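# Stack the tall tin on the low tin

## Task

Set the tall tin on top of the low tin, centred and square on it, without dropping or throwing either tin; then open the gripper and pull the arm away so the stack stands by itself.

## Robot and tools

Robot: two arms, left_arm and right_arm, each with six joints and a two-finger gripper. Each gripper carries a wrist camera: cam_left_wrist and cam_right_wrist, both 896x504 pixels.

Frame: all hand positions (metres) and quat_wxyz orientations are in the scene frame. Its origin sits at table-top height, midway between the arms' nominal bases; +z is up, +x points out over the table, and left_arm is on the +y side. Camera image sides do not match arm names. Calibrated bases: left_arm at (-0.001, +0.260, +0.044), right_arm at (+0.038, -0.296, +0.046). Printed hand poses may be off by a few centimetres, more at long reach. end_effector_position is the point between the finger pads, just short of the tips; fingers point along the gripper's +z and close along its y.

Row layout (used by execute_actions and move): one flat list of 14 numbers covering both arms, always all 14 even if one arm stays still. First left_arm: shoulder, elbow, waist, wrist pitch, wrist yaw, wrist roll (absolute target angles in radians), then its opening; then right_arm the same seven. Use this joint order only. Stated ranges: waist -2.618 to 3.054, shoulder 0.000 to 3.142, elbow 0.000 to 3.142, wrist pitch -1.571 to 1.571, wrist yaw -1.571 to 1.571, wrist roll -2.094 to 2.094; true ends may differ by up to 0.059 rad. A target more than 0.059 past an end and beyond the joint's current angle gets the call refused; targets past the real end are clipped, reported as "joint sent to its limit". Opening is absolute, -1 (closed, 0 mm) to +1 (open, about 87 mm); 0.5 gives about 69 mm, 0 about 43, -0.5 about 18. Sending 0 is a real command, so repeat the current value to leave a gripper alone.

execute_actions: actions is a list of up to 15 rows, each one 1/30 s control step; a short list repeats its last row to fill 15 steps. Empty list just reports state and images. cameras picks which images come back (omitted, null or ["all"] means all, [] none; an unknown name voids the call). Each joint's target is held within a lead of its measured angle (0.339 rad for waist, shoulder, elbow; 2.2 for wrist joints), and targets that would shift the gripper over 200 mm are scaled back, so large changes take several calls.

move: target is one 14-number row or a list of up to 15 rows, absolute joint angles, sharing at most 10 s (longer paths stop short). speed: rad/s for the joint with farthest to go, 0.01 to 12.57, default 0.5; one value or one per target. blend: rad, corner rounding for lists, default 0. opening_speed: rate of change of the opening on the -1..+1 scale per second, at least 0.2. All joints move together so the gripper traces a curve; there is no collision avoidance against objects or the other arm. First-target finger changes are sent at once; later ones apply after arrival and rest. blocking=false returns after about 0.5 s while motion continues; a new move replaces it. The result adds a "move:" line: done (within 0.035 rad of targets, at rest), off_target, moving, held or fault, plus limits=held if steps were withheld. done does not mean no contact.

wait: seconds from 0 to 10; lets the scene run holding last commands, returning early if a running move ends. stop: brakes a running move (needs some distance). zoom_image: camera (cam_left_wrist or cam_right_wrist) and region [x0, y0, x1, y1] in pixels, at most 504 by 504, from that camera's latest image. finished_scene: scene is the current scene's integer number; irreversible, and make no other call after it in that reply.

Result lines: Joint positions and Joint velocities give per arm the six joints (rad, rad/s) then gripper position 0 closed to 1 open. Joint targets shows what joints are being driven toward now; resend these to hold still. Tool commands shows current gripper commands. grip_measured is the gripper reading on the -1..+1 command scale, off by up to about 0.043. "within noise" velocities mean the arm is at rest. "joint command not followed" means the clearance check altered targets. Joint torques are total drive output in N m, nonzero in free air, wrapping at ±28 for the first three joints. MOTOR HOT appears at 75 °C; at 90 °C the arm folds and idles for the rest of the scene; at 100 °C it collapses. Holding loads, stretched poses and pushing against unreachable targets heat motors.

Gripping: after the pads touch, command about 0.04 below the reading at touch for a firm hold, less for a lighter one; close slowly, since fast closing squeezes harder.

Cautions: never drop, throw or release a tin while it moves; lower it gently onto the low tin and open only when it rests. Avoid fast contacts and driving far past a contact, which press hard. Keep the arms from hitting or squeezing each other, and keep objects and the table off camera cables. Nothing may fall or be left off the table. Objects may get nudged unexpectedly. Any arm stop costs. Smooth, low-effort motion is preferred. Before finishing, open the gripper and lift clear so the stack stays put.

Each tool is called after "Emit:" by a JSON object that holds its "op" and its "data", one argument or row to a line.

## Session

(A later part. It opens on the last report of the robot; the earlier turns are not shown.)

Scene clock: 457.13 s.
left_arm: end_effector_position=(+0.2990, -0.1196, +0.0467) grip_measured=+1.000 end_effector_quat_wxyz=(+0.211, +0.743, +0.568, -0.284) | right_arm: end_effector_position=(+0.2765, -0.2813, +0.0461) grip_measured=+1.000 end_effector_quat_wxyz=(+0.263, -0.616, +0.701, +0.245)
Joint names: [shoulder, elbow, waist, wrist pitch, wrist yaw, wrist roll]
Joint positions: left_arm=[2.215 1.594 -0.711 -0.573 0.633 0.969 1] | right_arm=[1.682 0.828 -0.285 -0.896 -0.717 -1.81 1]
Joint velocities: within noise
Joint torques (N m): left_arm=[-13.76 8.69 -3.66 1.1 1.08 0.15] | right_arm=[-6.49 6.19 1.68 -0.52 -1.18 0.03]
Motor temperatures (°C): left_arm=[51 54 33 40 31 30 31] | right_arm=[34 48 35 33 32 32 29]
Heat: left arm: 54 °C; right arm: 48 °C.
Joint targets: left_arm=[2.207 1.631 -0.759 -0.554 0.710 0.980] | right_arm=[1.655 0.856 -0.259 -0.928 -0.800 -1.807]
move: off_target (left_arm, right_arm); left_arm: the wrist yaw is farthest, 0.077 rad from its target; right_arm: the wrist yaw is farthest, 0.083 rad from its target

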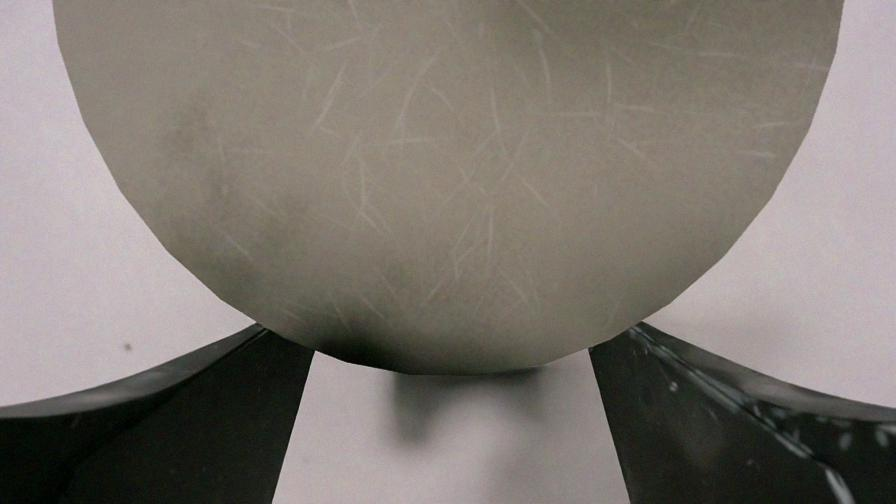

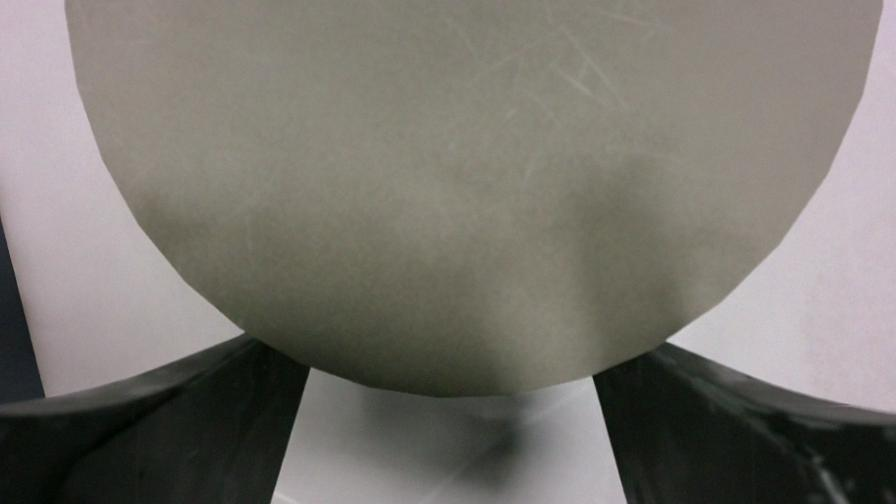

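Emit:
{"op": "move", "data": {
  "target": [2.184, 1.657, -0.769, -0.603, 0.76, 0.98, 1, 1.616, 0.885, -0.249, -0.996, -0.86, -1.807, 1],
  "speed": 0.05
}}

Scene clock: 463.67 s.
left_arm: end_effector_position=(+0.2907, -0.1150, +0.0487) grip_measured=+1.000 end_effector_quat_wxyz=(+0.189, +0.741, +0.576, -0.289) | right_arm: end_effector_position=(+0.2710, -0.2776, +0.0609) grip_measured=+1.000 end_effector_quat_wxyz=(+0.257, -0.614, +0.701, +0.254)
Joint names: [shoulder, elbow, waist, wrist pitch, wrist yaw, wrist roll]
Joint positions: left_arm=[2.215 1.614 -0.715 -0.638 0.635 0.963 1] | right_arm=[1.644 0.852 -0.277 -0.977 -0.718 -1.805 1]
Joint velocities: within noise
Joint torques (N m): left_arm=[-15.97 9.22 -4.18 1.17 1.58 0.22] | right_arm=[-6.46 6.68 1.81 -0.44 -1.84 -0.03]
Motor temperatures (°C): left_arm=[52 53 33 40 31 30 31] | right_arm=[34 49 35 33 32 32 29]
Heat: left arm: 53 °C; right arm: 49 °C.
Joint targets: left_arm=[2.184 1.657 -0.769 -0.603 0.760 0.980] | right_arm=[1.616 0.885 -0.249 -0.996 -0.860 -1.807]
move: off_target (left_arm, right_arm); left_arm: the wrist yaw is farthest, 0.125 rad from its target; right_arm: the wrist yaw is farthest, 0.142 rad from its target

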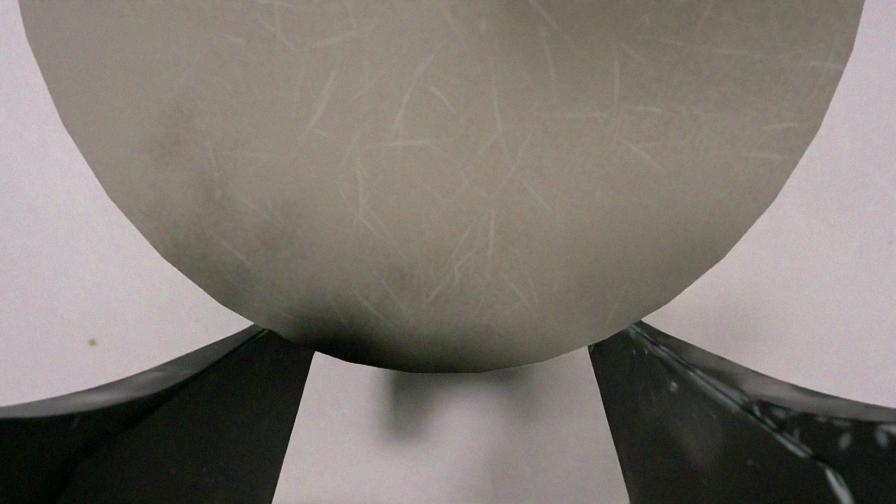

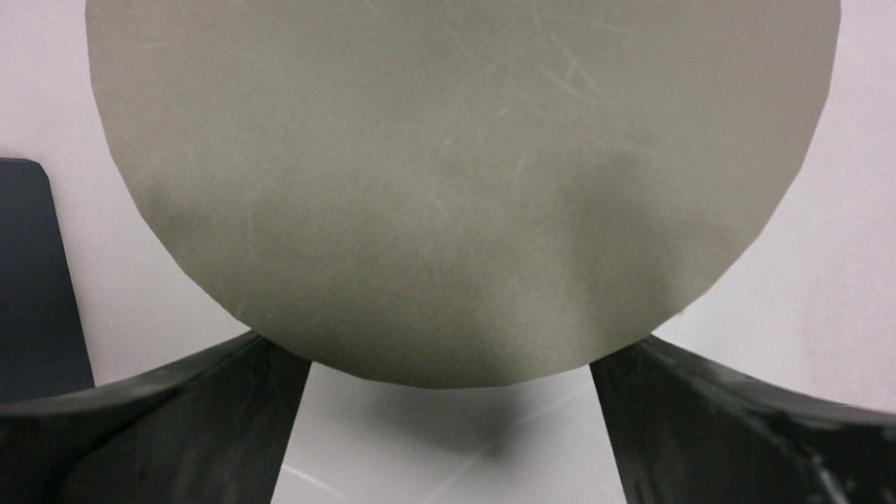

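Emit:
{"op": "move", "data": {
  "target": [
    [2.215, 1.65, -0.70, -0.6, 0.72, 0.98, 1, 1.65, 0.885, -0.33, -0.99, -0.80, -1.807, 1],
    [2.225, 1.596, -0.692, -0.5, 0.7, 0.98, 1, 1.691, 0.824, -0.325, -0.86, -0.79, -1.807, 1]
  ],
  "speed": 0.1
}}

Scene clock: 493.30 s.
left_arm: end_effector_position=(+0.3059, -0.1223, +0.0539) grip_measured=+1.000 end_effector_quat_wxyz=(+0.225, +0.736, +0.564, -0.298) | right_arm: end_effector_position=(+0.2794, -0.2848, +0.0498) grip_measured=+1.000 end_effector_quat_wxyz=(+0.283, -0.594, +0.710, +0.251)
Joint names: [shoulder, elbow, waist, wrist pitch, wrist yaw, wrist roll]
Joint positions: left_arm=[2.216 1.607 -0.692 -0.561 0.673 0.968 1] | right_arm=[1.685 0.831 -0.324 -0.9 -0.757 -1.805 1]
Joint velocities: within noise
Joint torques (N m): left_arm=[-12.05 5.01 0.18 1.46 0.57 0.18] | right_arm=[-3.96 3.3 -0.38 0.12 -0.63 -0.03]
Motor temperatures (°C): left_arm=[57 56 34 40 34 30 31] | right_arm=[38 51 35 32 36 32 29]
Heat: left arm: 57 °C; right arm: 51 °C.
Joint targets: left_arm=[2.225 1.596 -0.692 -0.500 0.700 0.980] | right_arm=[1.691 0.824 -0.325 -0.860 -0.790 -1.807]
move: off_target (left_arm, right_arm); left_arm: the wrist pitch is farthest, 0.061 rad from its target; right_arm: the wrist pitch is farthest, 0.040 rad from its target

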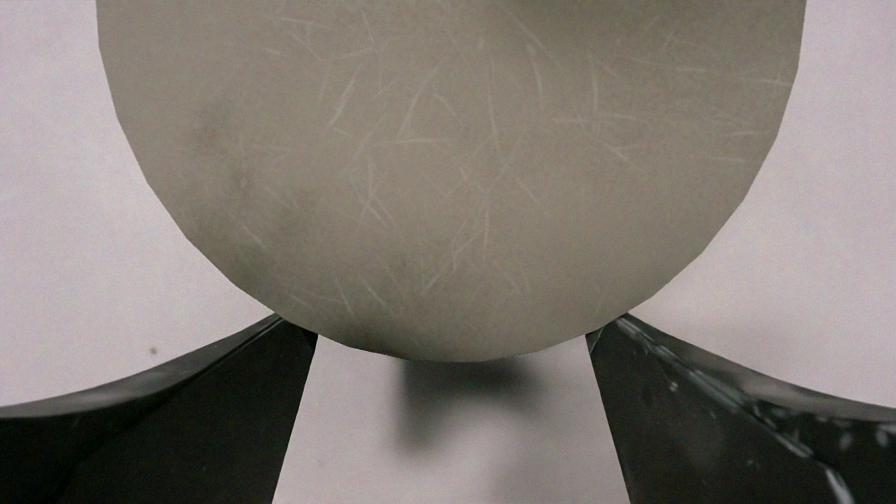

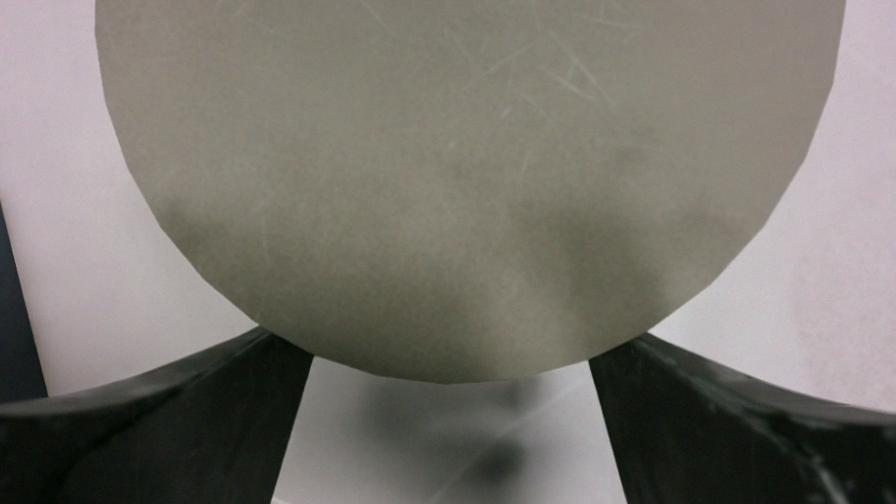

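Emit:
{"op": "move", "data": {
  "target": [2.235, 1.63, -0.765, -0.54, 0.82, 0.98, 1, 1.691, 0.85, -0.265, -0.885, -0.90, -1.807, 1],
  "speed": 0.1
}}

Scene clock: 499.30 s.
left_arm: end_effector_position=(+0.3034, -0.1226, +0.0540) grip_measured=+1.000 end_effector_quat_wxyz=(+0.223, +0.736, +0.563, -0.303) | right_arm: end_effector_position=(+0.2802, -0.2810, +0.0503) grip_measured=+1.000 end_effector_quat_wxyz=(+0.283, -0.599, +0.705, +0.253)
Joint names: [shoulder, elbow, waist, wrist pitch, wrist yaw, wrist roll]
Joint positions: left_arm=[2.217 1.607 -0.693 -0.566 0.681 0.968 1] | right_arm=[1.685 0.833 -0.309 -0.9 -0.76 -1.805 1]
Joint velocities: within noise
Joint torques (N m): left_arm=[-11.11 7.75 -5.55 1.15 1.69 0.15] | right_arm=[-3.97 5.27 3.03 -0.09 -1.83 -0.02]
Motor temperatures (°C): left_arm=[57 55 34 40 34 30 31] | right_arm=[37 50 35 32 35 32 29]
Heat: left arm: 57 °C; right arm: 50 °C.
Joint targets: left_arm=[2.235 1.630 -0.765 -0.540 0.820 0.980] | right_arm=[1.691 0.850 -0.265 -0.885 -0.900 -1.807]
move: off_target (left_arm, right_arm); left_arm: the wrist yaw is farthest, 0.139 rad from its target; right_arm: the wrist yaw is farthest, 0.140 rad from its target

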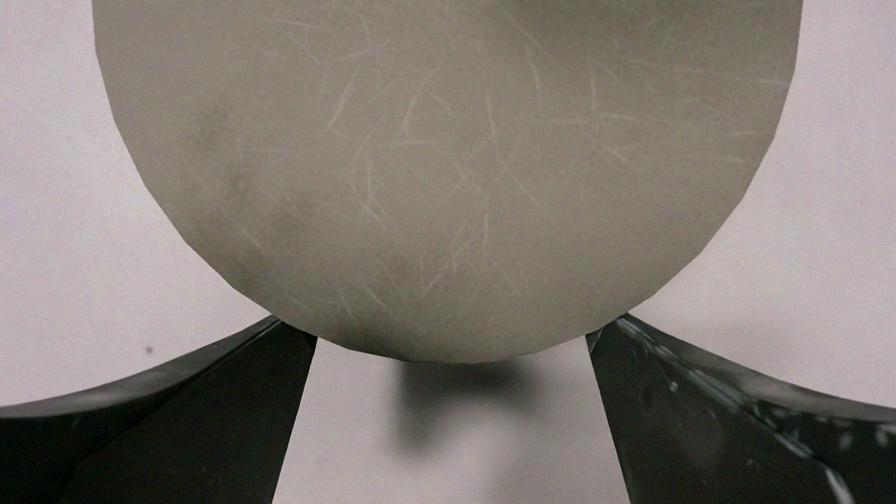

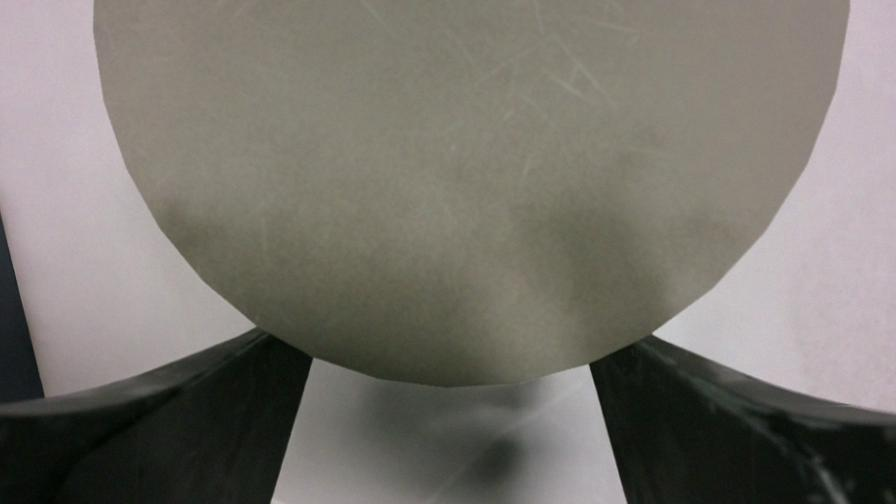

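Emit:
{"op": "move", "data": {
  "target": [2.204, 1.665, -0.765, -0.605, 0.84, 0.98, 1, 1.639, 0.889, -0.265, -0.975, -0.92, -1.807, 1],
  "speed": 0.06
}}

Scene clock: 504.40 s.
left_arm: end_effector_position=(+0.2970, -0.1173, +0.0564) grip_measured=+1.000 end_effector_quat_wxyz=(+0.202, +0.732, +0.573, -0.308) | right_arm: end_effector_position=(+0.2766, -0.2777, +0.0595) grip_measured=+1.000 end_effector_quat_wxyz=(+0.276, -0.600, +0.704, +0.262)
Joint names: [shoulder, elbow, waist, wrist pitch, wrist yaw, wrist roll]
Joint positions: left_arm=[2.217 1.628 -0.693 -0.632 0.682 0.962 1] | right_arm=[1.668 0.856 -0.299 -0.959 -0.759 -1.804 1]
Joint velocities: within noise
Joint torques (N m): left_arm=[-14.19 8.75 -5.57 1.11 1.88 0.24] | right_arm=[-6.65 6.69 2.26 -0.38 -2.08 -0.05]
Motor temperatures (°C): left_arm=[58 55 34 40 35 30 31] | right_arm=[37 50 35 32 36 32 29]
Heat: left arm: 58 °C; right arm: 50 °C.
Joint targets: left_arm=[2.204 1.665 -0.765 -0.605 0.840 0.980] | right_arm=[1.639 0.889 -0.265 -0.975 -0.920 -1.807]
move: off_target (left_arm, right_arm); left_arm: the wrist yaw is farthest, 0.158 rad from its target; right_arm: the wrist yaw is farthest, 0.161 rad from its target

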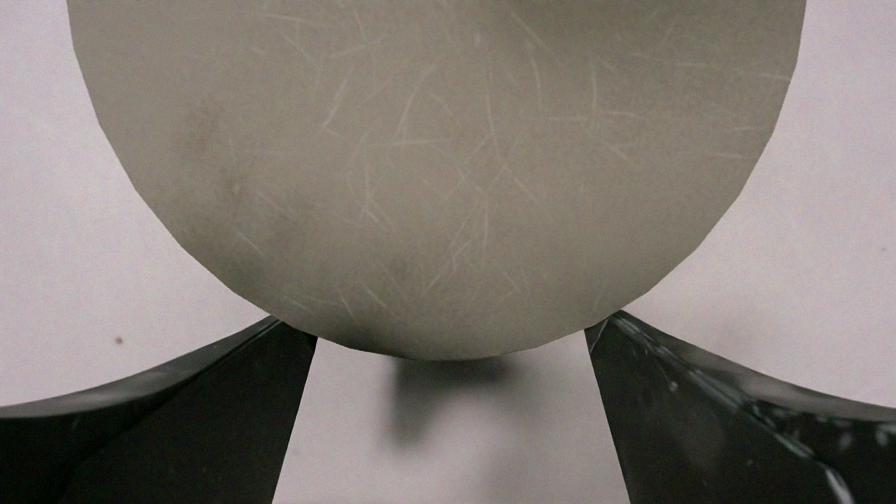

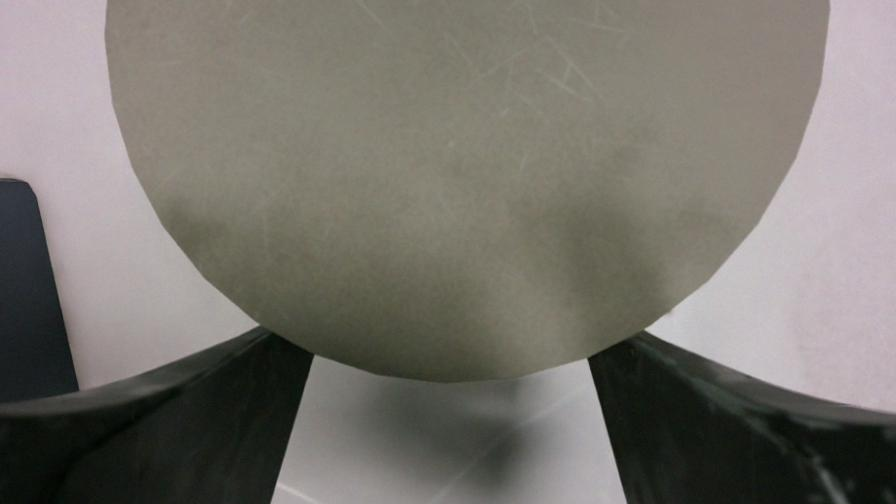

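Emit:
{"op": "move", "data": {
  "target": [2.178, 1.695, -0.78, -0.63, 0.86, 0.98, 1, 1.634, 0.895, -0.235, -0.975, -0.93, -1.807, 1],
  "speed": 0.06
}}

Scene clock: 511.27 s.
left_arm: end_effector_position=(+0.2909, -0.1125, +0.0590) grip_measured=+1.000 end_effector_quat_wxyz=(+0.182, +0.727, +0.584, -0.312) | right_arm: end_effector_position=(+0.2742, -0.2726, +0.0603) grip_measured=+1.000 end_effector_quat_wxyz=(+0.269, -0.607, +0.700, +0.266)
Joint names: [shoulder, elbow, waist, wrist pitch, wrist yaw, wrist roll]
Joint positions: left_arm=[2.217 1.648 -0.694 -0.691 0.682 0.95 1] | right_arm=[1.663 0.856 -0.276 -0.968 -0.753 -1.8 1]
Joint velocities: within noise
Joint torques (N m): left_arm=[-16.72 9.55 -6.76 1.34 2.07 0.37] | right_arm=[-6.65 7.17 2.78 -0.33 -2.24 -0.09]
Motor temperatures (°C): left_arm=[59 54 34 39 36 30 31] | right_arm=[37 50 35 32 37 32 29]
Heat: left arm: 59 °C; right arm: 50 °C.
Joint targets: left_arm=[2.178 1.695 -0.780 -0.630 0.860 0.980] | right_arm=[1.634 0.895 -0.235 -0.975 -0.930 -1.807]
move: off_target (left_arm, right_arm); left_arm: the wrist yaw is farthest, 0.178 rad from its target; right_arm: the wrist yaw is farthest, 0.177 rad from its target

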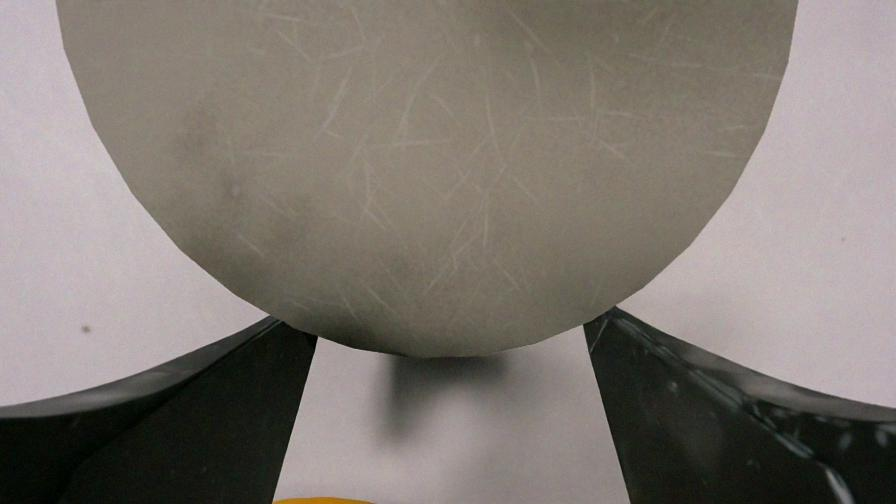

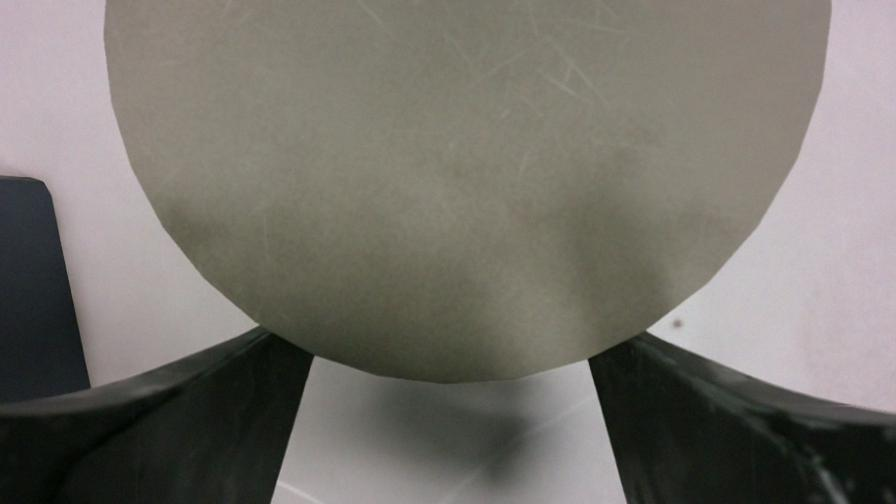

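Emit:
{"op": "move", "data": {
  "target": [2.14, 1.705, -0.79, -0.66, 0.88, 0.98, 1, 1.634, 0.895, -0.235, -0.975, -0.94, -1.807, 1],
  "speed": 0.06
}}

Scene clock: 523.93 s.
left_arm: end_effector_position=(+0.2880, -0.1127, +0.0731) grip_measured=+1.000 end_effector_quat_wxyz=(+0.185, +0.728, +0.582, -0.312) | right_arm: end_effector_position=(+0.2686, -0.2707, +0.0613) grip_measured=+1.000 end_effector_quat_wxyz=(+0.262, -0.603, +0.701, +0.276)
Joint names: [shoulder, elbow, waist, wrist pitch, wrist yaw, wrist roll]
Joint positions: left_arm=[2.186 1.655 -0.698 -0.72 0.682 0.948 1] | right_arm=[1.663 0.856 -0.275 -0.993 -0.752 -1.8 1]
Joint velocities: within noise
Joint torques (N m): left_arm=[-17.37 9.81 -7.21 1.44 2.27 0.41] | right_arm=[-6.61 7.16 2.69 -0.12 -2.36 -0.08]
Motor temperatures (°C): left_arm=[64 56 36 40 39 30 31] | right_arm=[37 50 35 32 39 32 29]
Heat: left arm: 64 °C; right arm: 50 °C.
Joint targets: left_arm=[2.140 1.705 -0.790 -0.660 0.880 0.980] | right_arm=[1.634 0.895 -0.235 -0.975 -0.940 -1.807]
move: off_target (left_arm, right_arm); left_arm: the wrist yaw is farthest, 0.198 rad from its target; right_arm: the wrist yaw is farthest, 0.188 rad from its target

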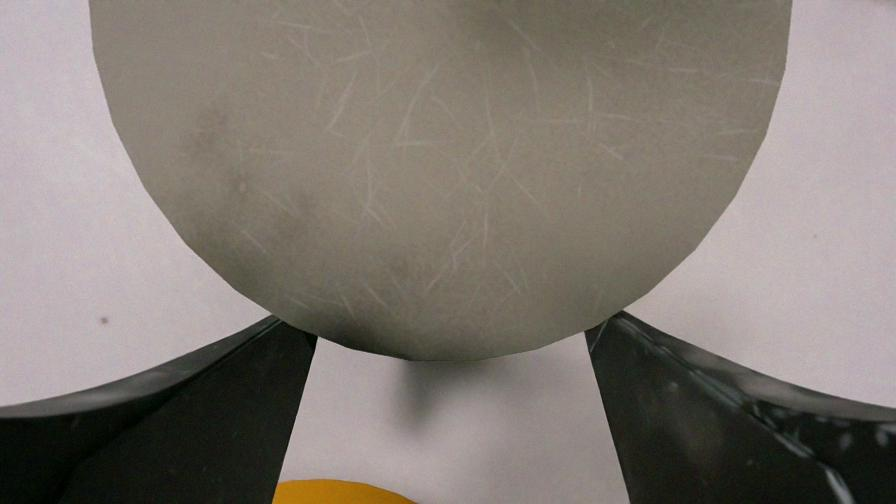

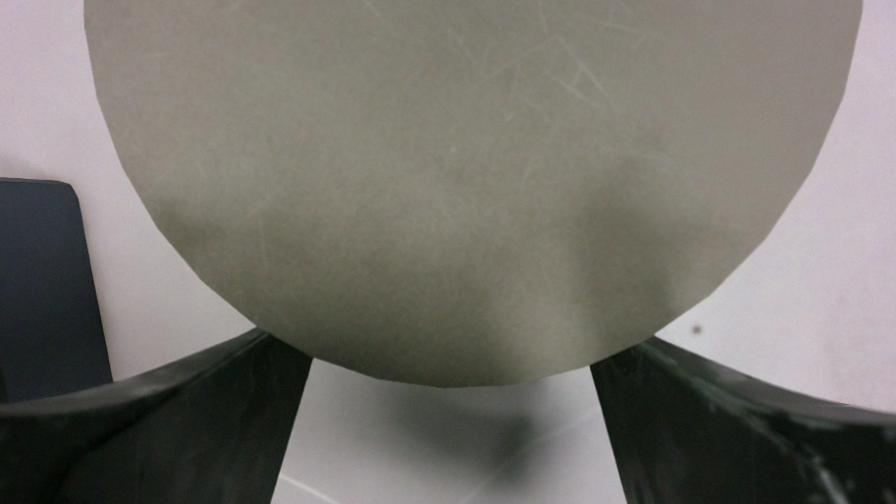

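Emit:
{"op": "move", "data": {
  "target": [2.225, 1.645, -0.775, -0.64, 0.82, 0.97, 1, 1.691, 0.85, -0.24, -0.91, -0.88, -1.807, 1],
  "speed": 0.06
}}

Scene clock: 533.97 s.
left_arm: end_effector_position=(+0.2879, -0.1110, +0.0610) grip_measured=+1.000 end_effector_quat_wxyz=(+0.174, +0.728, +0.587, -0.308) | right_arm: end_effector_position=(+0.2699, -0.2718, +0.0547) grip_measured=+1.000 end_effector_quat_wxyz=(+0.257, -0.606, +0.701, +0.274)
Joint names: [shoulder, elbow, waist, wrist pitch, wrist yaw, wrist roll]
Joint positions: left_arm=[2.212 1.655 -0.7 -0.716 0.67 0.947 1] | right_arm=[1.685 0.853 -0.271 -0.969 -0.743 -1.8 1]
Joint velocities: within noise
Joint torques (N m): left_arm=[-11.55 4.94 -5.83 1.49 1.8 0.3] | right_arm=[-3.96 3.69 2.04 0.22 -1.79 -0.09]
Motor temperatures (°C): left_arm=[64 55 36 40 41 30 31] | right_arm=[37 50 36 31 40 32 29]
Heat: left arm: 64 °C; right arm: 50 °C.
Joint targets: left_arm=[2.225 1.645 -0.775 -0.640 0.820 0.970] | right_arm=[1.691 0.850 -0.240 -0.910 -0.880 -1.807]
move: off_target (left_arm, right_arm); left_arm: the wrist yaw is farthest, 0.150 rad from its target; right_arm: the wrist yaw is farthest, 0.137 rad from its target

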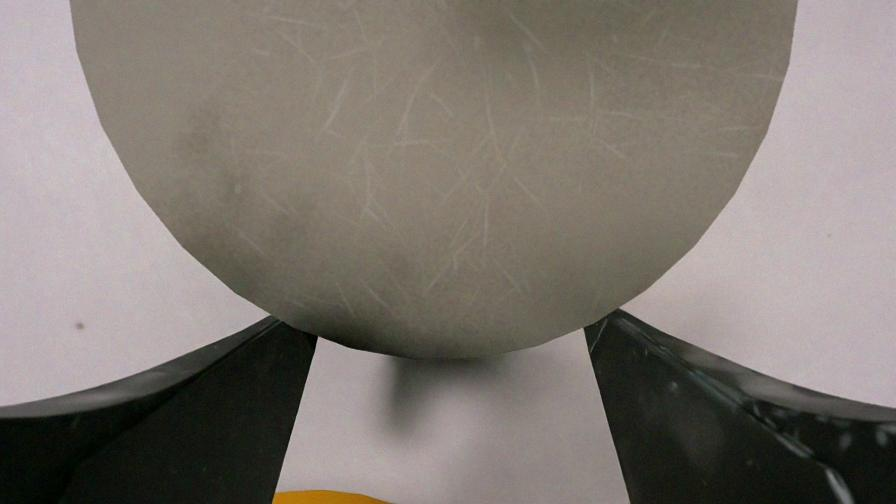

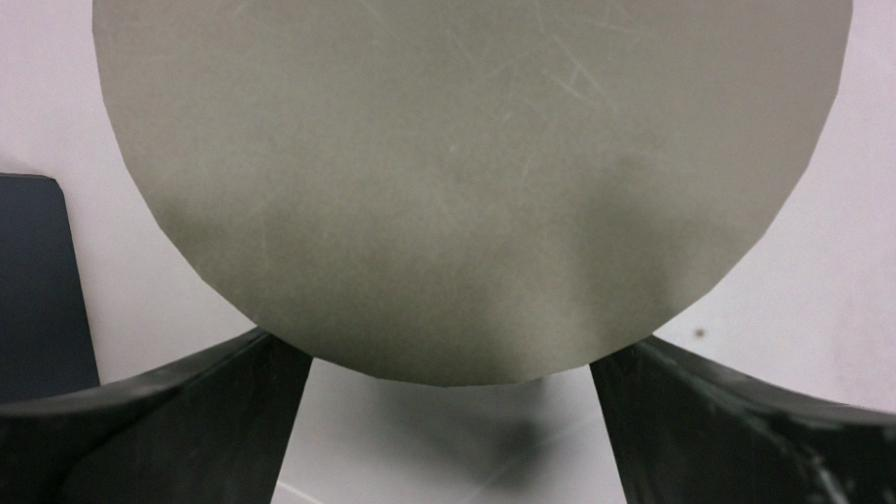

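Emit:
{"op": "move", "data": {
  "target": [2.19, 1.62, -0.63, -0.70, 0.69, 0.96, 1, 1.66, 0.82, -0.37, -0.93, -0.76, -1.807, 1],
  "speed": 0.1,
  "cameras": []
}}

Scene clock: 545.93 s.
left_arm: end_effector_position=(+0.3053, -0.0917, +0.0576) grip_measured=+1.000 end_effector_quat_wxyz=(+0.181, +0.705, +0.608, -0.317) | right_arm: end_effector_position=(+0.2698, -0.2892, +0.0513) grip_measured=+1.000 end_effector_quat_wxyz=(+0.279, -0.570, +0.726, +0.266)
Joint names: [shoulder, elbow, waist, wrist pitch, wrist yaw, wrist roll]
Joint positions: left_arm=[2.212 1.633 -0.634 -0.703 0.699 0.947 1] | right_arm=[1.685 0.828 -0.363 -0.943 -0.763 -1.802 1]
Joint velocities: within noise
Joint torques (N m): left_arm=[-15.02 4.72 0.54 0.78 0.24 0.2] | right_arm=[-6.32 3.19 -0.87 -0.19 -0.23 -0.06]
Motor temperatures (°C): left_arm=[64 53 36 40 40 30 31] | right_arm=[36 50 35 31 39 32 29]
Heat: left arm: 64 °C; right arm: 50 °C.
Joint targets: left_arm=[2.190 1.620 -0.630 -0.700 0.690 0.960] | right_arm=[1.660 0.820 -0.370 -0.930 -0.760 -1.807]
move: done
No camera images: "cameras" was empty.

Emit:
{"op": "move", "data": {
  "target": [2.115, 1.41, -0.675, -0.45, 0.7, 0.985, 1, 1.51, 0.63, -0.382, -0.79, -0.79, -1.73, 1],
  "speed": 0.2
}}

Scene clock: 778.83 s.
left_arm: end_effector_position=(+0.2850, -0.0952, +0.0357) grip_measured=+1.000 end_effector_quat_wxyz=(+0.213, +0.726, +0.575, -0.311) | right_arm: end_effector_position=(+0.2459, -0.2819, +0.0430) grip_measured=+1.000 end_effector_quat_wxyz=(+0.298, -0.561, +0.737, +0.233)
Joint names: [shoulder, elbow, waist, wrist pitch, wrist yaw, wrist roll]
Joint positions: left_arm=[2.152 1.422 -0.669 -0.477 0.699 0.967 1] | right_arm=[1.529 0.638 -0.375 -0.809 -0.767 -1.743 1]
Joint velocities: within noise
Joint torques (N m): left_arm=[-15.82 4.62 -0.31 1.12 0.33 0.24] | right_arm=[-4.67 3.28 -0.9 0.03 -0.55 0.12]
Motor temperatures (°C): left_arm=[82 47 33 35 31 30 31] | right_arm=[40 44 34 29 33 32 29]
Heat: left arm: 82 °C; right arm: 44 °C. Fold the left arm in close to its base, or ease its load, before you think long.
Joint targets: left_arm=[2.115 1.410 -0.675 -0.450 0.700 0.985] | right_arm=[1.510 0.630 -0.382 -0.790 -0.790 -1.730]
MOTOR HOT: the shoulder of the left arm reports 82 °C; the controller's stop level is 90 °C. To cool a motor, set the load down, stop pushing, or move to a pose that needs little force.
move: off_target (left_arm); left_arm: the shoulder is farthest, 0.037 rad from its target

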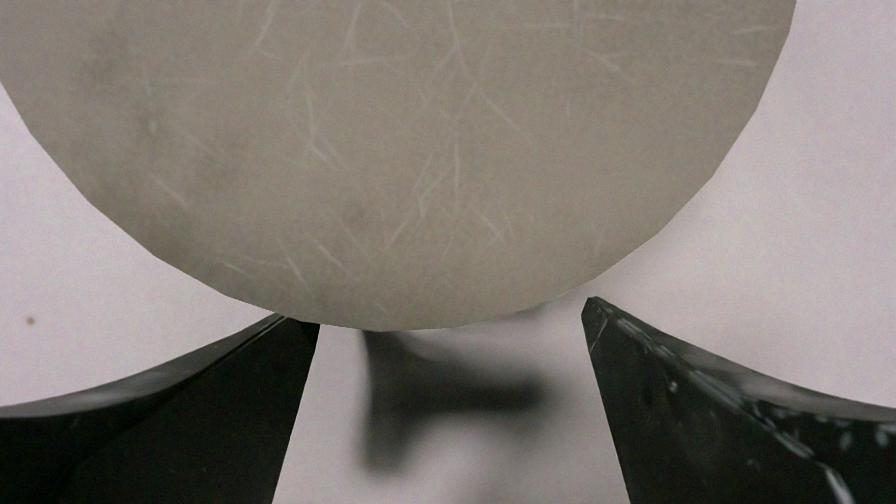

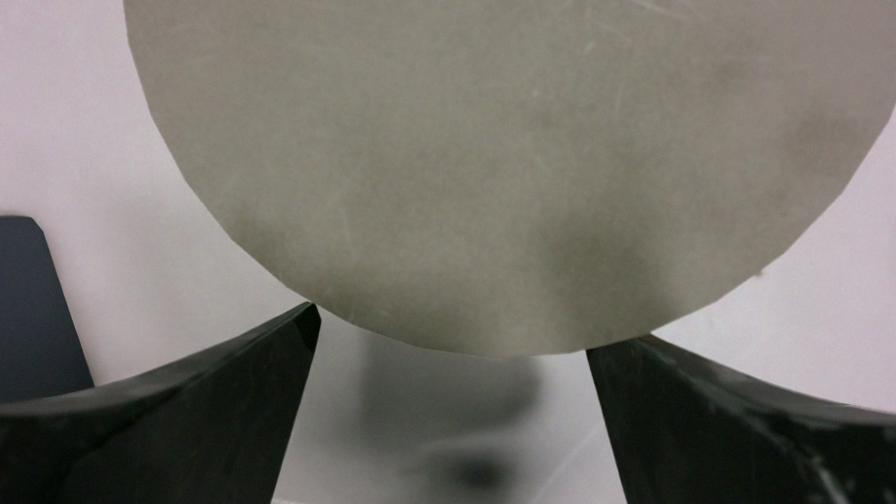

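Emit:
{"op": "move", "data": {
  "target": [
    [2.03,1.65,-0.66,-0.75,0.68,0.95,1,1.51,0.63,-0.382,-0.79,-0.79,-1.73,1],
    [1.2,1.1,-0.5,-0.6,0.3,0.4,1,1.35,0.85,-0.382,-1.13,-0.79,-1.73,1],
    [0.728,0.75,-0.499,-0.344,-0.2,-0.077,1,1.35,0.85,-0.382,-1.13,-0.79,-1.73,1]
  ],
  "speed": 0.6
}}

Scene clock: 820.90 s.
left_arm: end_effector_position=(+0.2594, +0.1381, +0.2823) grip_measured=+1.000 end_effector_quat_wxyz=(+0.574, +0.139, +0.801, -0.101) | right_arm: end_effector_position=(+0.2531, -0.2846, +0.1149) grip_measured=+1.000 end_effector_quat_wxyz=(+0.309, -0.568, +0.732, +0.215)
Joint names: [shoulder, elbow, waist, wrist pitch, wrist yaw, wrist roll]
Joint positions: left_arm=[0.729 0.765 -0.506 -0.368 -0.182 -0.066 1] | right_arm=[1.365 0.823 -0.375 -1.113 -0.768 -1.742 1]
Joint velocities: within noise
Joint torques (N m): left_arm=[-0.62 5.37 0.84 1.93 -0.18 -0.07] | right_arm=[-3.93 6.86 -0.88 -0.22 -0.53 0.12]
Motor temperatures (°C): left_arm=[78 48 32 36 31 30 31] | right_arm=[37 45 34 29 33 32 29]
Heat: left arm: 78 °C; right arm: 45 °C. Fold the left arm in close to its base, or ease its load, before you think long.
Joint targets: left_arm=[0.728 0.750 -0.499 -0.344 -0.200 -0.077] | right_arm=[1.350 0.850 -0.382 -1.130 -0.790 -1.730]
MOTOR HOT: still on. The shoulder of the left arm reports 78 °C.
move: done

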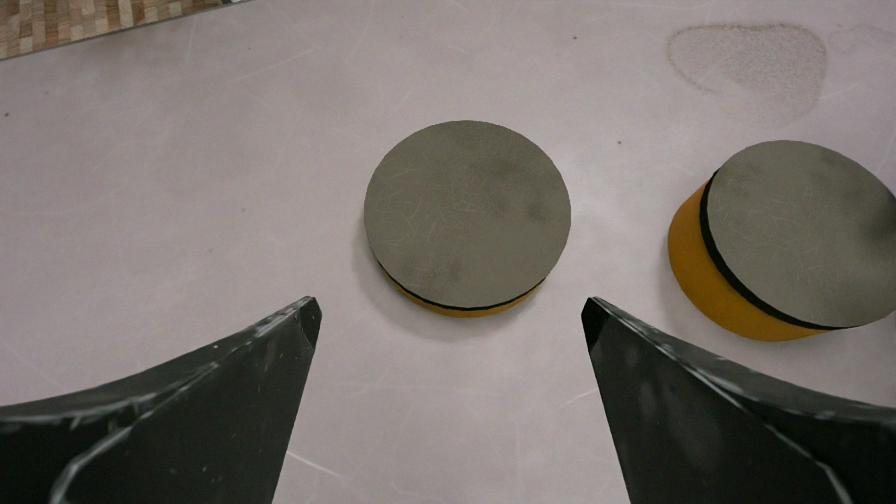

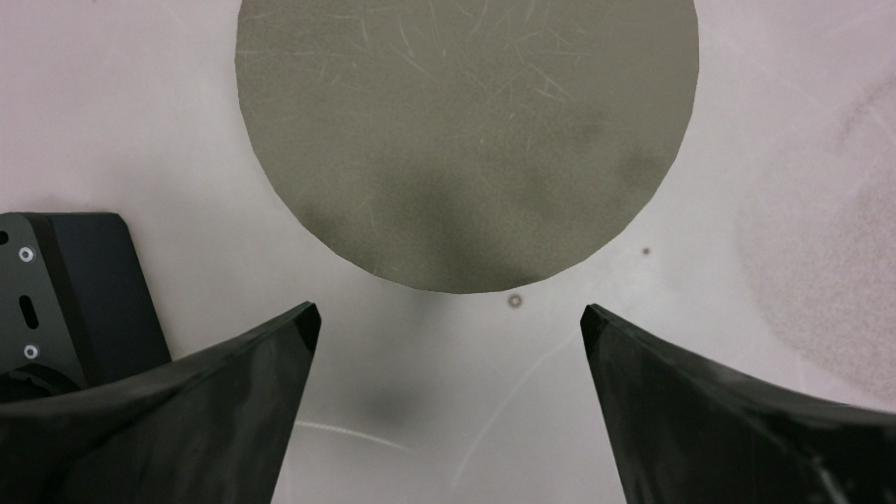

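Emit:
{"op": "wait", "data": {
  "seconds": 10,
  "cameras": []
}}

Emit:
{"op": "wait", "data": {
  "seconds": 10,
  "cameras": []
}}

Emit:
{"op": "wait", "data": {
  "seconds": 10,
  "cameras": []
}}

Emit:
{"op": "wait", "data": {
  "seconds": 10,
  "cameras": []
}}

Scene clock: 941.63 s.
left_arm: end_effector_position=(+0.2596, +0.1381, +0.2826) grip_measured=+1.000 end_effector_quat_wxyz=(+0.574, +0.138, +0.800, -0.101) | right_arm: end_effector_position=(+0.2530, -0.2846, +0.1149) grip_measured=+1.000 end_effector_quat_wxyz=(+0.309, -0.568, +0.732, +0.216)
Joint names: [shoulder, elbow, waist, wrist pitch, wrist yaw, wrist roll]
Joint positions: left_arm=[0.729 0.765 -0.506 -0.367 -0.183 -0.067 1] | right_arm=[1.365 0.823 -0.375 -1.114 -0.768 -1.742 1]
Joint velocities: within noise
Joint torques (N m): left_arm=[-0.66 5.35 0.81 1.94 -0.24 -0.08] | right_arm=[-3.97 6.86 -0.9 -0.22 -0.53 0.12]
Motor temperatures (°C): left_arm=[53 48 32 46 30 30 31] | right_arm=[36 52 34 28 32 32 29]
Heat: left arm: 53 °C; right arm: 52 °C.
Joint targets: left_arm=[0.728 0.750 -0.499 -0.344 -0.200 -0.077] | right_arm=[1.350 0.850 -0.382 -1.130 -0.790 -1.730]
Tool commands: left_gripper/opening=+1.0 right_gripper/opening=+1.0
MOTOR HOT: cleared for the motors of the left arm.
wait: 10.00 s; at rest from the start
No camera images: "cameras" was empty.

Scene clock: 951.63 s.
left_arm: end_effector_position=(+0.2596, +0.1381, +0.2826) grip_measured=+1.000 end_effector_quat_wxyz=(+0.574, +0.138, +0.800, -0.101) | right_arm: end_effector_position=(+0.2530, -0.2846, +0.1149) grip_measured=+1.000 end_effector_quat_wxyz=(+0.309, -0.568, +0.732, +0.216)
Joint names: [shoulder, elbow, waist, wrist pitch, wrist yaw, wrist roll]
Joint positions: left_arm=[0.729 0.765 -0.506 -0.367 -0.183 -0.067 1] | right_arm=[1.365 0.823 -0.375 -1.114 -0.768 -1.742 1]
Joint velocities: within noise
Joint torques (N m): left_arm=[-0.68 5.39 0.8 1.93 -0.24 -0.1] | right_arm=[-3.96 6.84 -0.91 -0.22 -0.53 0.12]
Motor temperatures (°C): left_arm=[52 48 32 46 30 30 31] | right_arm=[36 52 34 28 32 32 29]
Heat: left arm: 52 °C; right arm: 52 °C.
Joint targets: left_arm=[0.728 0.750 -0.499 -0.344 -0.200 -0.077] | right_arm=[1.350 0.850 -0.382 -1.130 -0.790 -1.730]
Tool commands: left_gripper/opening=+1.0 right_gripper/opening=+1.0
wait: 10.00 s; at rest by 0.17 s
No camera images: "cameras" was empty.

Scene clock: 961.63 s.
left_arm: end_effector_position=(+0.2596, +0.1381, +0.2827) grip_measured=+1.000 end_effector_quat_wxyz=(+0.575, +0.138, +0.800, -0.101) | right_arm: end_effector_position=(+0.2530, -0.2846, +0.1149) grip_measured=+1.000 end_effector_quat_wxyz=(+0.309, -0.568, +0.732, +0.216)
Joint names: [shoulder, elbow, waist, wrist pitch, wrist yaw, wrist roll]
Joint positions: left_arm=[0.729 0.765 -0.506 -0.367 -0.183 -0.067 1] | right_arm=[1.365 0.823 -0.375 -1.114 -0.768 -1.742 1]
Joint velocities: within noise
Joint torques (N m): left_arm=[-0.68 5.34 0.81 1.94 -0.24 -0.09] | right_arm=[-3.96 6.86 -0.91 -0.22 -0.53 0.12]
Motor temperatures (°C): left_arm=[52 48 32 46 30 30 31] | right_arm=[36 52 34 28 32 32 29]
Heat: left arm: 52 °C; right arm: 52 °C.
Joint targets: left_arm=[0.728 0.750 -0.499 -0.344 -0.200 -0.077] | right_arm=[1.350 0.850 -0.382 -1.130 -0.790 -1.730]
Tool commands: left_gripper/opening=+1.0 right_gripper/opening=+1.0
wait: 10.00 s; at rest by 0.17 s
No camera images: "cameras" was empty.

Scene clock: 971.63 s.
left_arm: end_effector_position=(+0.2596, +0.1381, +0.2827) grip_measured=+1.000 end_effector_quat_wxyz=(+0.575, +0.138, +0.800, -0.101) | right_arm: end_effector_position=(+0.2530, -0.2846, +0.1149) grip_measured=+1.000 end_effector_quat_wxyz=(+0.309, -0.568, +0.732, +0.216)
Joint names: [shoulder, elbow, waist, wrist pitch, wrist yaw, wrist roll]
Joint positions: left_arm=[0.729 0.765 -0.506 -0.367 -0.183 -0.067 1] | right_arm=[1.365 0.823 -0.375 -1.114 -0.768 -1.742 1]
Joint velocities: within noise
Joint torques (N m): left_arm=[-0.65 5.31 0.85 1.93 -0.23 -0.08] | right_arm=[-3.96 6.84 -0.91 -0.22 -0.52 0.13]
Motor temperatures (°C): left_arm=[51 48 32 47 30 30 31] | right_arm=[36 52 34 28 32 32 29]
Heat: left arm: 51 °C; right arm: 52 °C.
Joint targets: left_arm=[0.728 0.750 -0.499 -0.344 -0.200 -0.077] | right_arm=[1.350 0.850 -0.382 -1.130 -0.790 -1.730]
Tool commands: left_gripper/opening=+1.0 right_gripper/opening=+1.0
wait: 10.00 s; at rest by 0.17 s
No camera images: "cameras" was empty.

Emit:
{"op": "move", "data": {
  "target": [
    [1.2,1.1,-0.5,-0.6,0.3,0.4,1,1.4277,1.0017,-0.4606,-1.353,-0.7631,-1.8673,1],
    [2.0216,1.6973,-0.607,-0.8934,0.7174,1.06,1,1.4277,1.0017,-0.4606,-1.353,-0.7631,-1.8673,1],
    [2.1316,1.4305,-0.607,-0.5166,0.7174,1.06,1,1.6108,0.7134,-0.4606,-0.8816,-0.7631,-1.8673,1]
  ],
  "speed": [0.6,0.6,0.3]
}}

Scene clock: 983.73 s.
left_arm: end_effector_position=(+0.3071, -0.0724, +0.0477) grip_measured=+1.000 end_effector_quat_wxyz=(+0.225, +0.728, +0.576, -0.297) | right_arm: end_effector_position=(+0.2523, -0.3003, +0.0464) grip_measured=+1.000 end_effector_quat_wxyz=(+0.301, -0.556, +0.736, +0.241)
Joint names: [shoulder, elbow, waist, wrist pitch, wrist yaw, wrist roll]
Joint positions: left_arm=[2.127 1.441 -0.602 -0.543 0.697 1.042 1] | right_arm=[1.608 0.72 -0.454 -0.899 -0.768 -1.85 1]
Joint velocities: within noise
Joint torques (N m): left_arm=[-11.55 4.82 -0.2 1.08 0.54 0.24] | right_arm=[-3.48 3.25 -0.88 -0.13 -0.22 -0.18]
Motor temperatures (°C): left_arm=[52 48 32 46 30 30 31] | right_arm=[35 52 34 28 32 32 29]
Heat: left arm: 52 °C; right arm: 52 °C.
Joint targets: left_arm=[2.131 1.431 -0.607 -0.517 0.717 1.060] | right_arm=[1.611 0.713 -0.461 -0.882 -0.763 -1.867]
move: done

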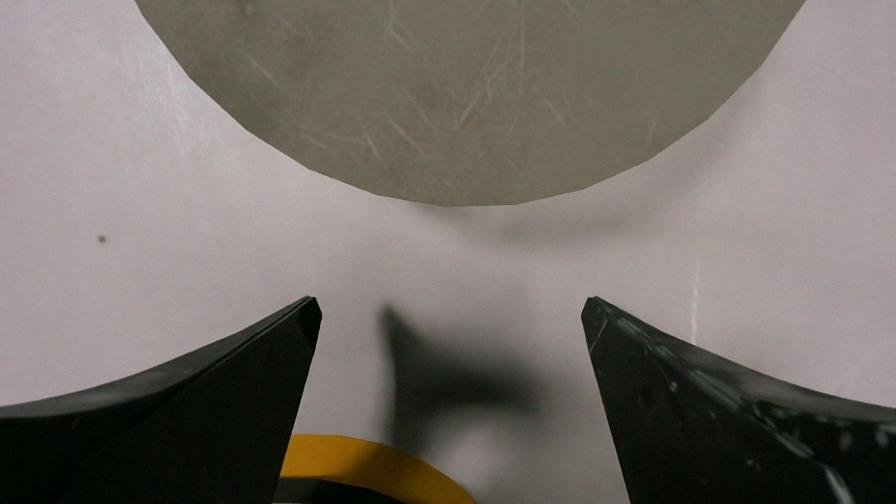

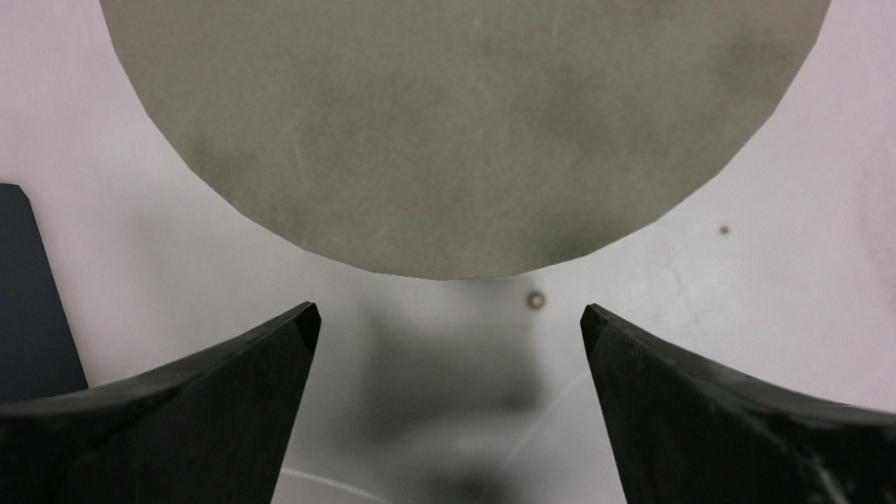

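Emit:
{"op": "move", "data": {
  "target": [
    [2.167,1.485,-0.7,-0.464,0.7,0.96,1,1.565,0.674,-0.312,-0.735,-0.79,-1.66,1],
    [2.158,1.522,-0.763,-0.364,0.854,0.955,1,1.5655,0.688,-0.276,-0.745,-0.974,-1.66,1]
  ],
  "speed": [0.15,0.15]
}}

Scene clock: 998.43 s.
left_arm: end_effector_position=(+0.2861, -0.1101, +0.0447) grip_measured=+1.000 end_effector_quat_wxyz=(+0.219, +0.723, +0.576, -0.313) | right_arm: end_effector_position=(+0.2635, -0.2712, +0.0429) grip_measured=+1.000 end_effector_quat_wxyz=(+0.302, -0.554, +0.736, +0.247)
Joint names: [shoulder, elbow, waist, wrist pitch, wrist yaw, wrist roll]
Joint positions: left_arm=[2.16 1.467 -0.692 -0.478 0.695 0.926 1] | right_arm=[1.586 0.682 -0.314 -0.759 -0.797 -1.657 1]
Joint velocities: within noise
Joint torques (N m): left_arm=[-12.57 10.09 -5.61 1.98 1.91 0.38] | right_arm=[-5.2 4.38 2.59 0.06 -2.25 -0.05]
Motor temperatures (°C): left_arm=[57 48 32 44 31 30 31] | right_arm=[35 49 34 28 32 32 29]
Heat: left arm: 57 °C; right arm: 49 °C.
Joint targets: left_arm=[2.158 1.522 -0.763 -0.364 0.854 0.955] | right_arm=[1.566 0.688 -0.276 -0.745 -0.974 -1.660]
move: off_target (left_arm, right_arm); left_arm: the wrist yaw is farthest, 0.159 rad from its target; right_arm: the wrist yaw is farthest, 0.177 rad from its target

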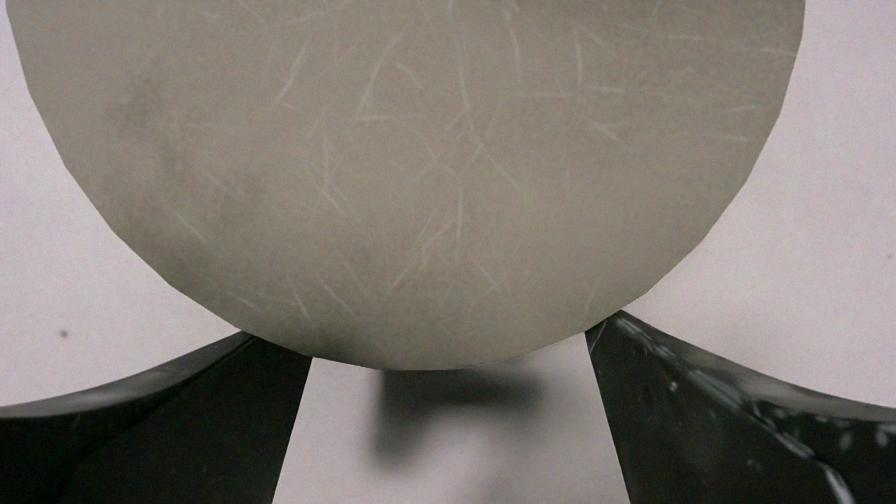

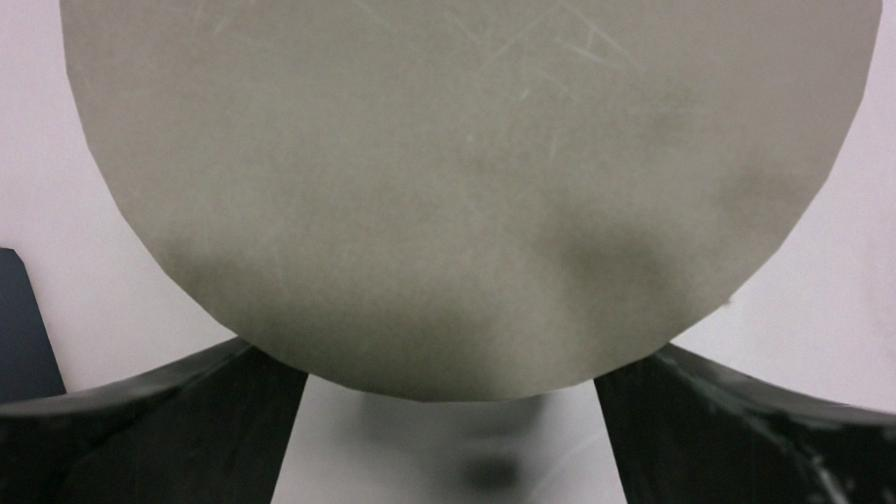

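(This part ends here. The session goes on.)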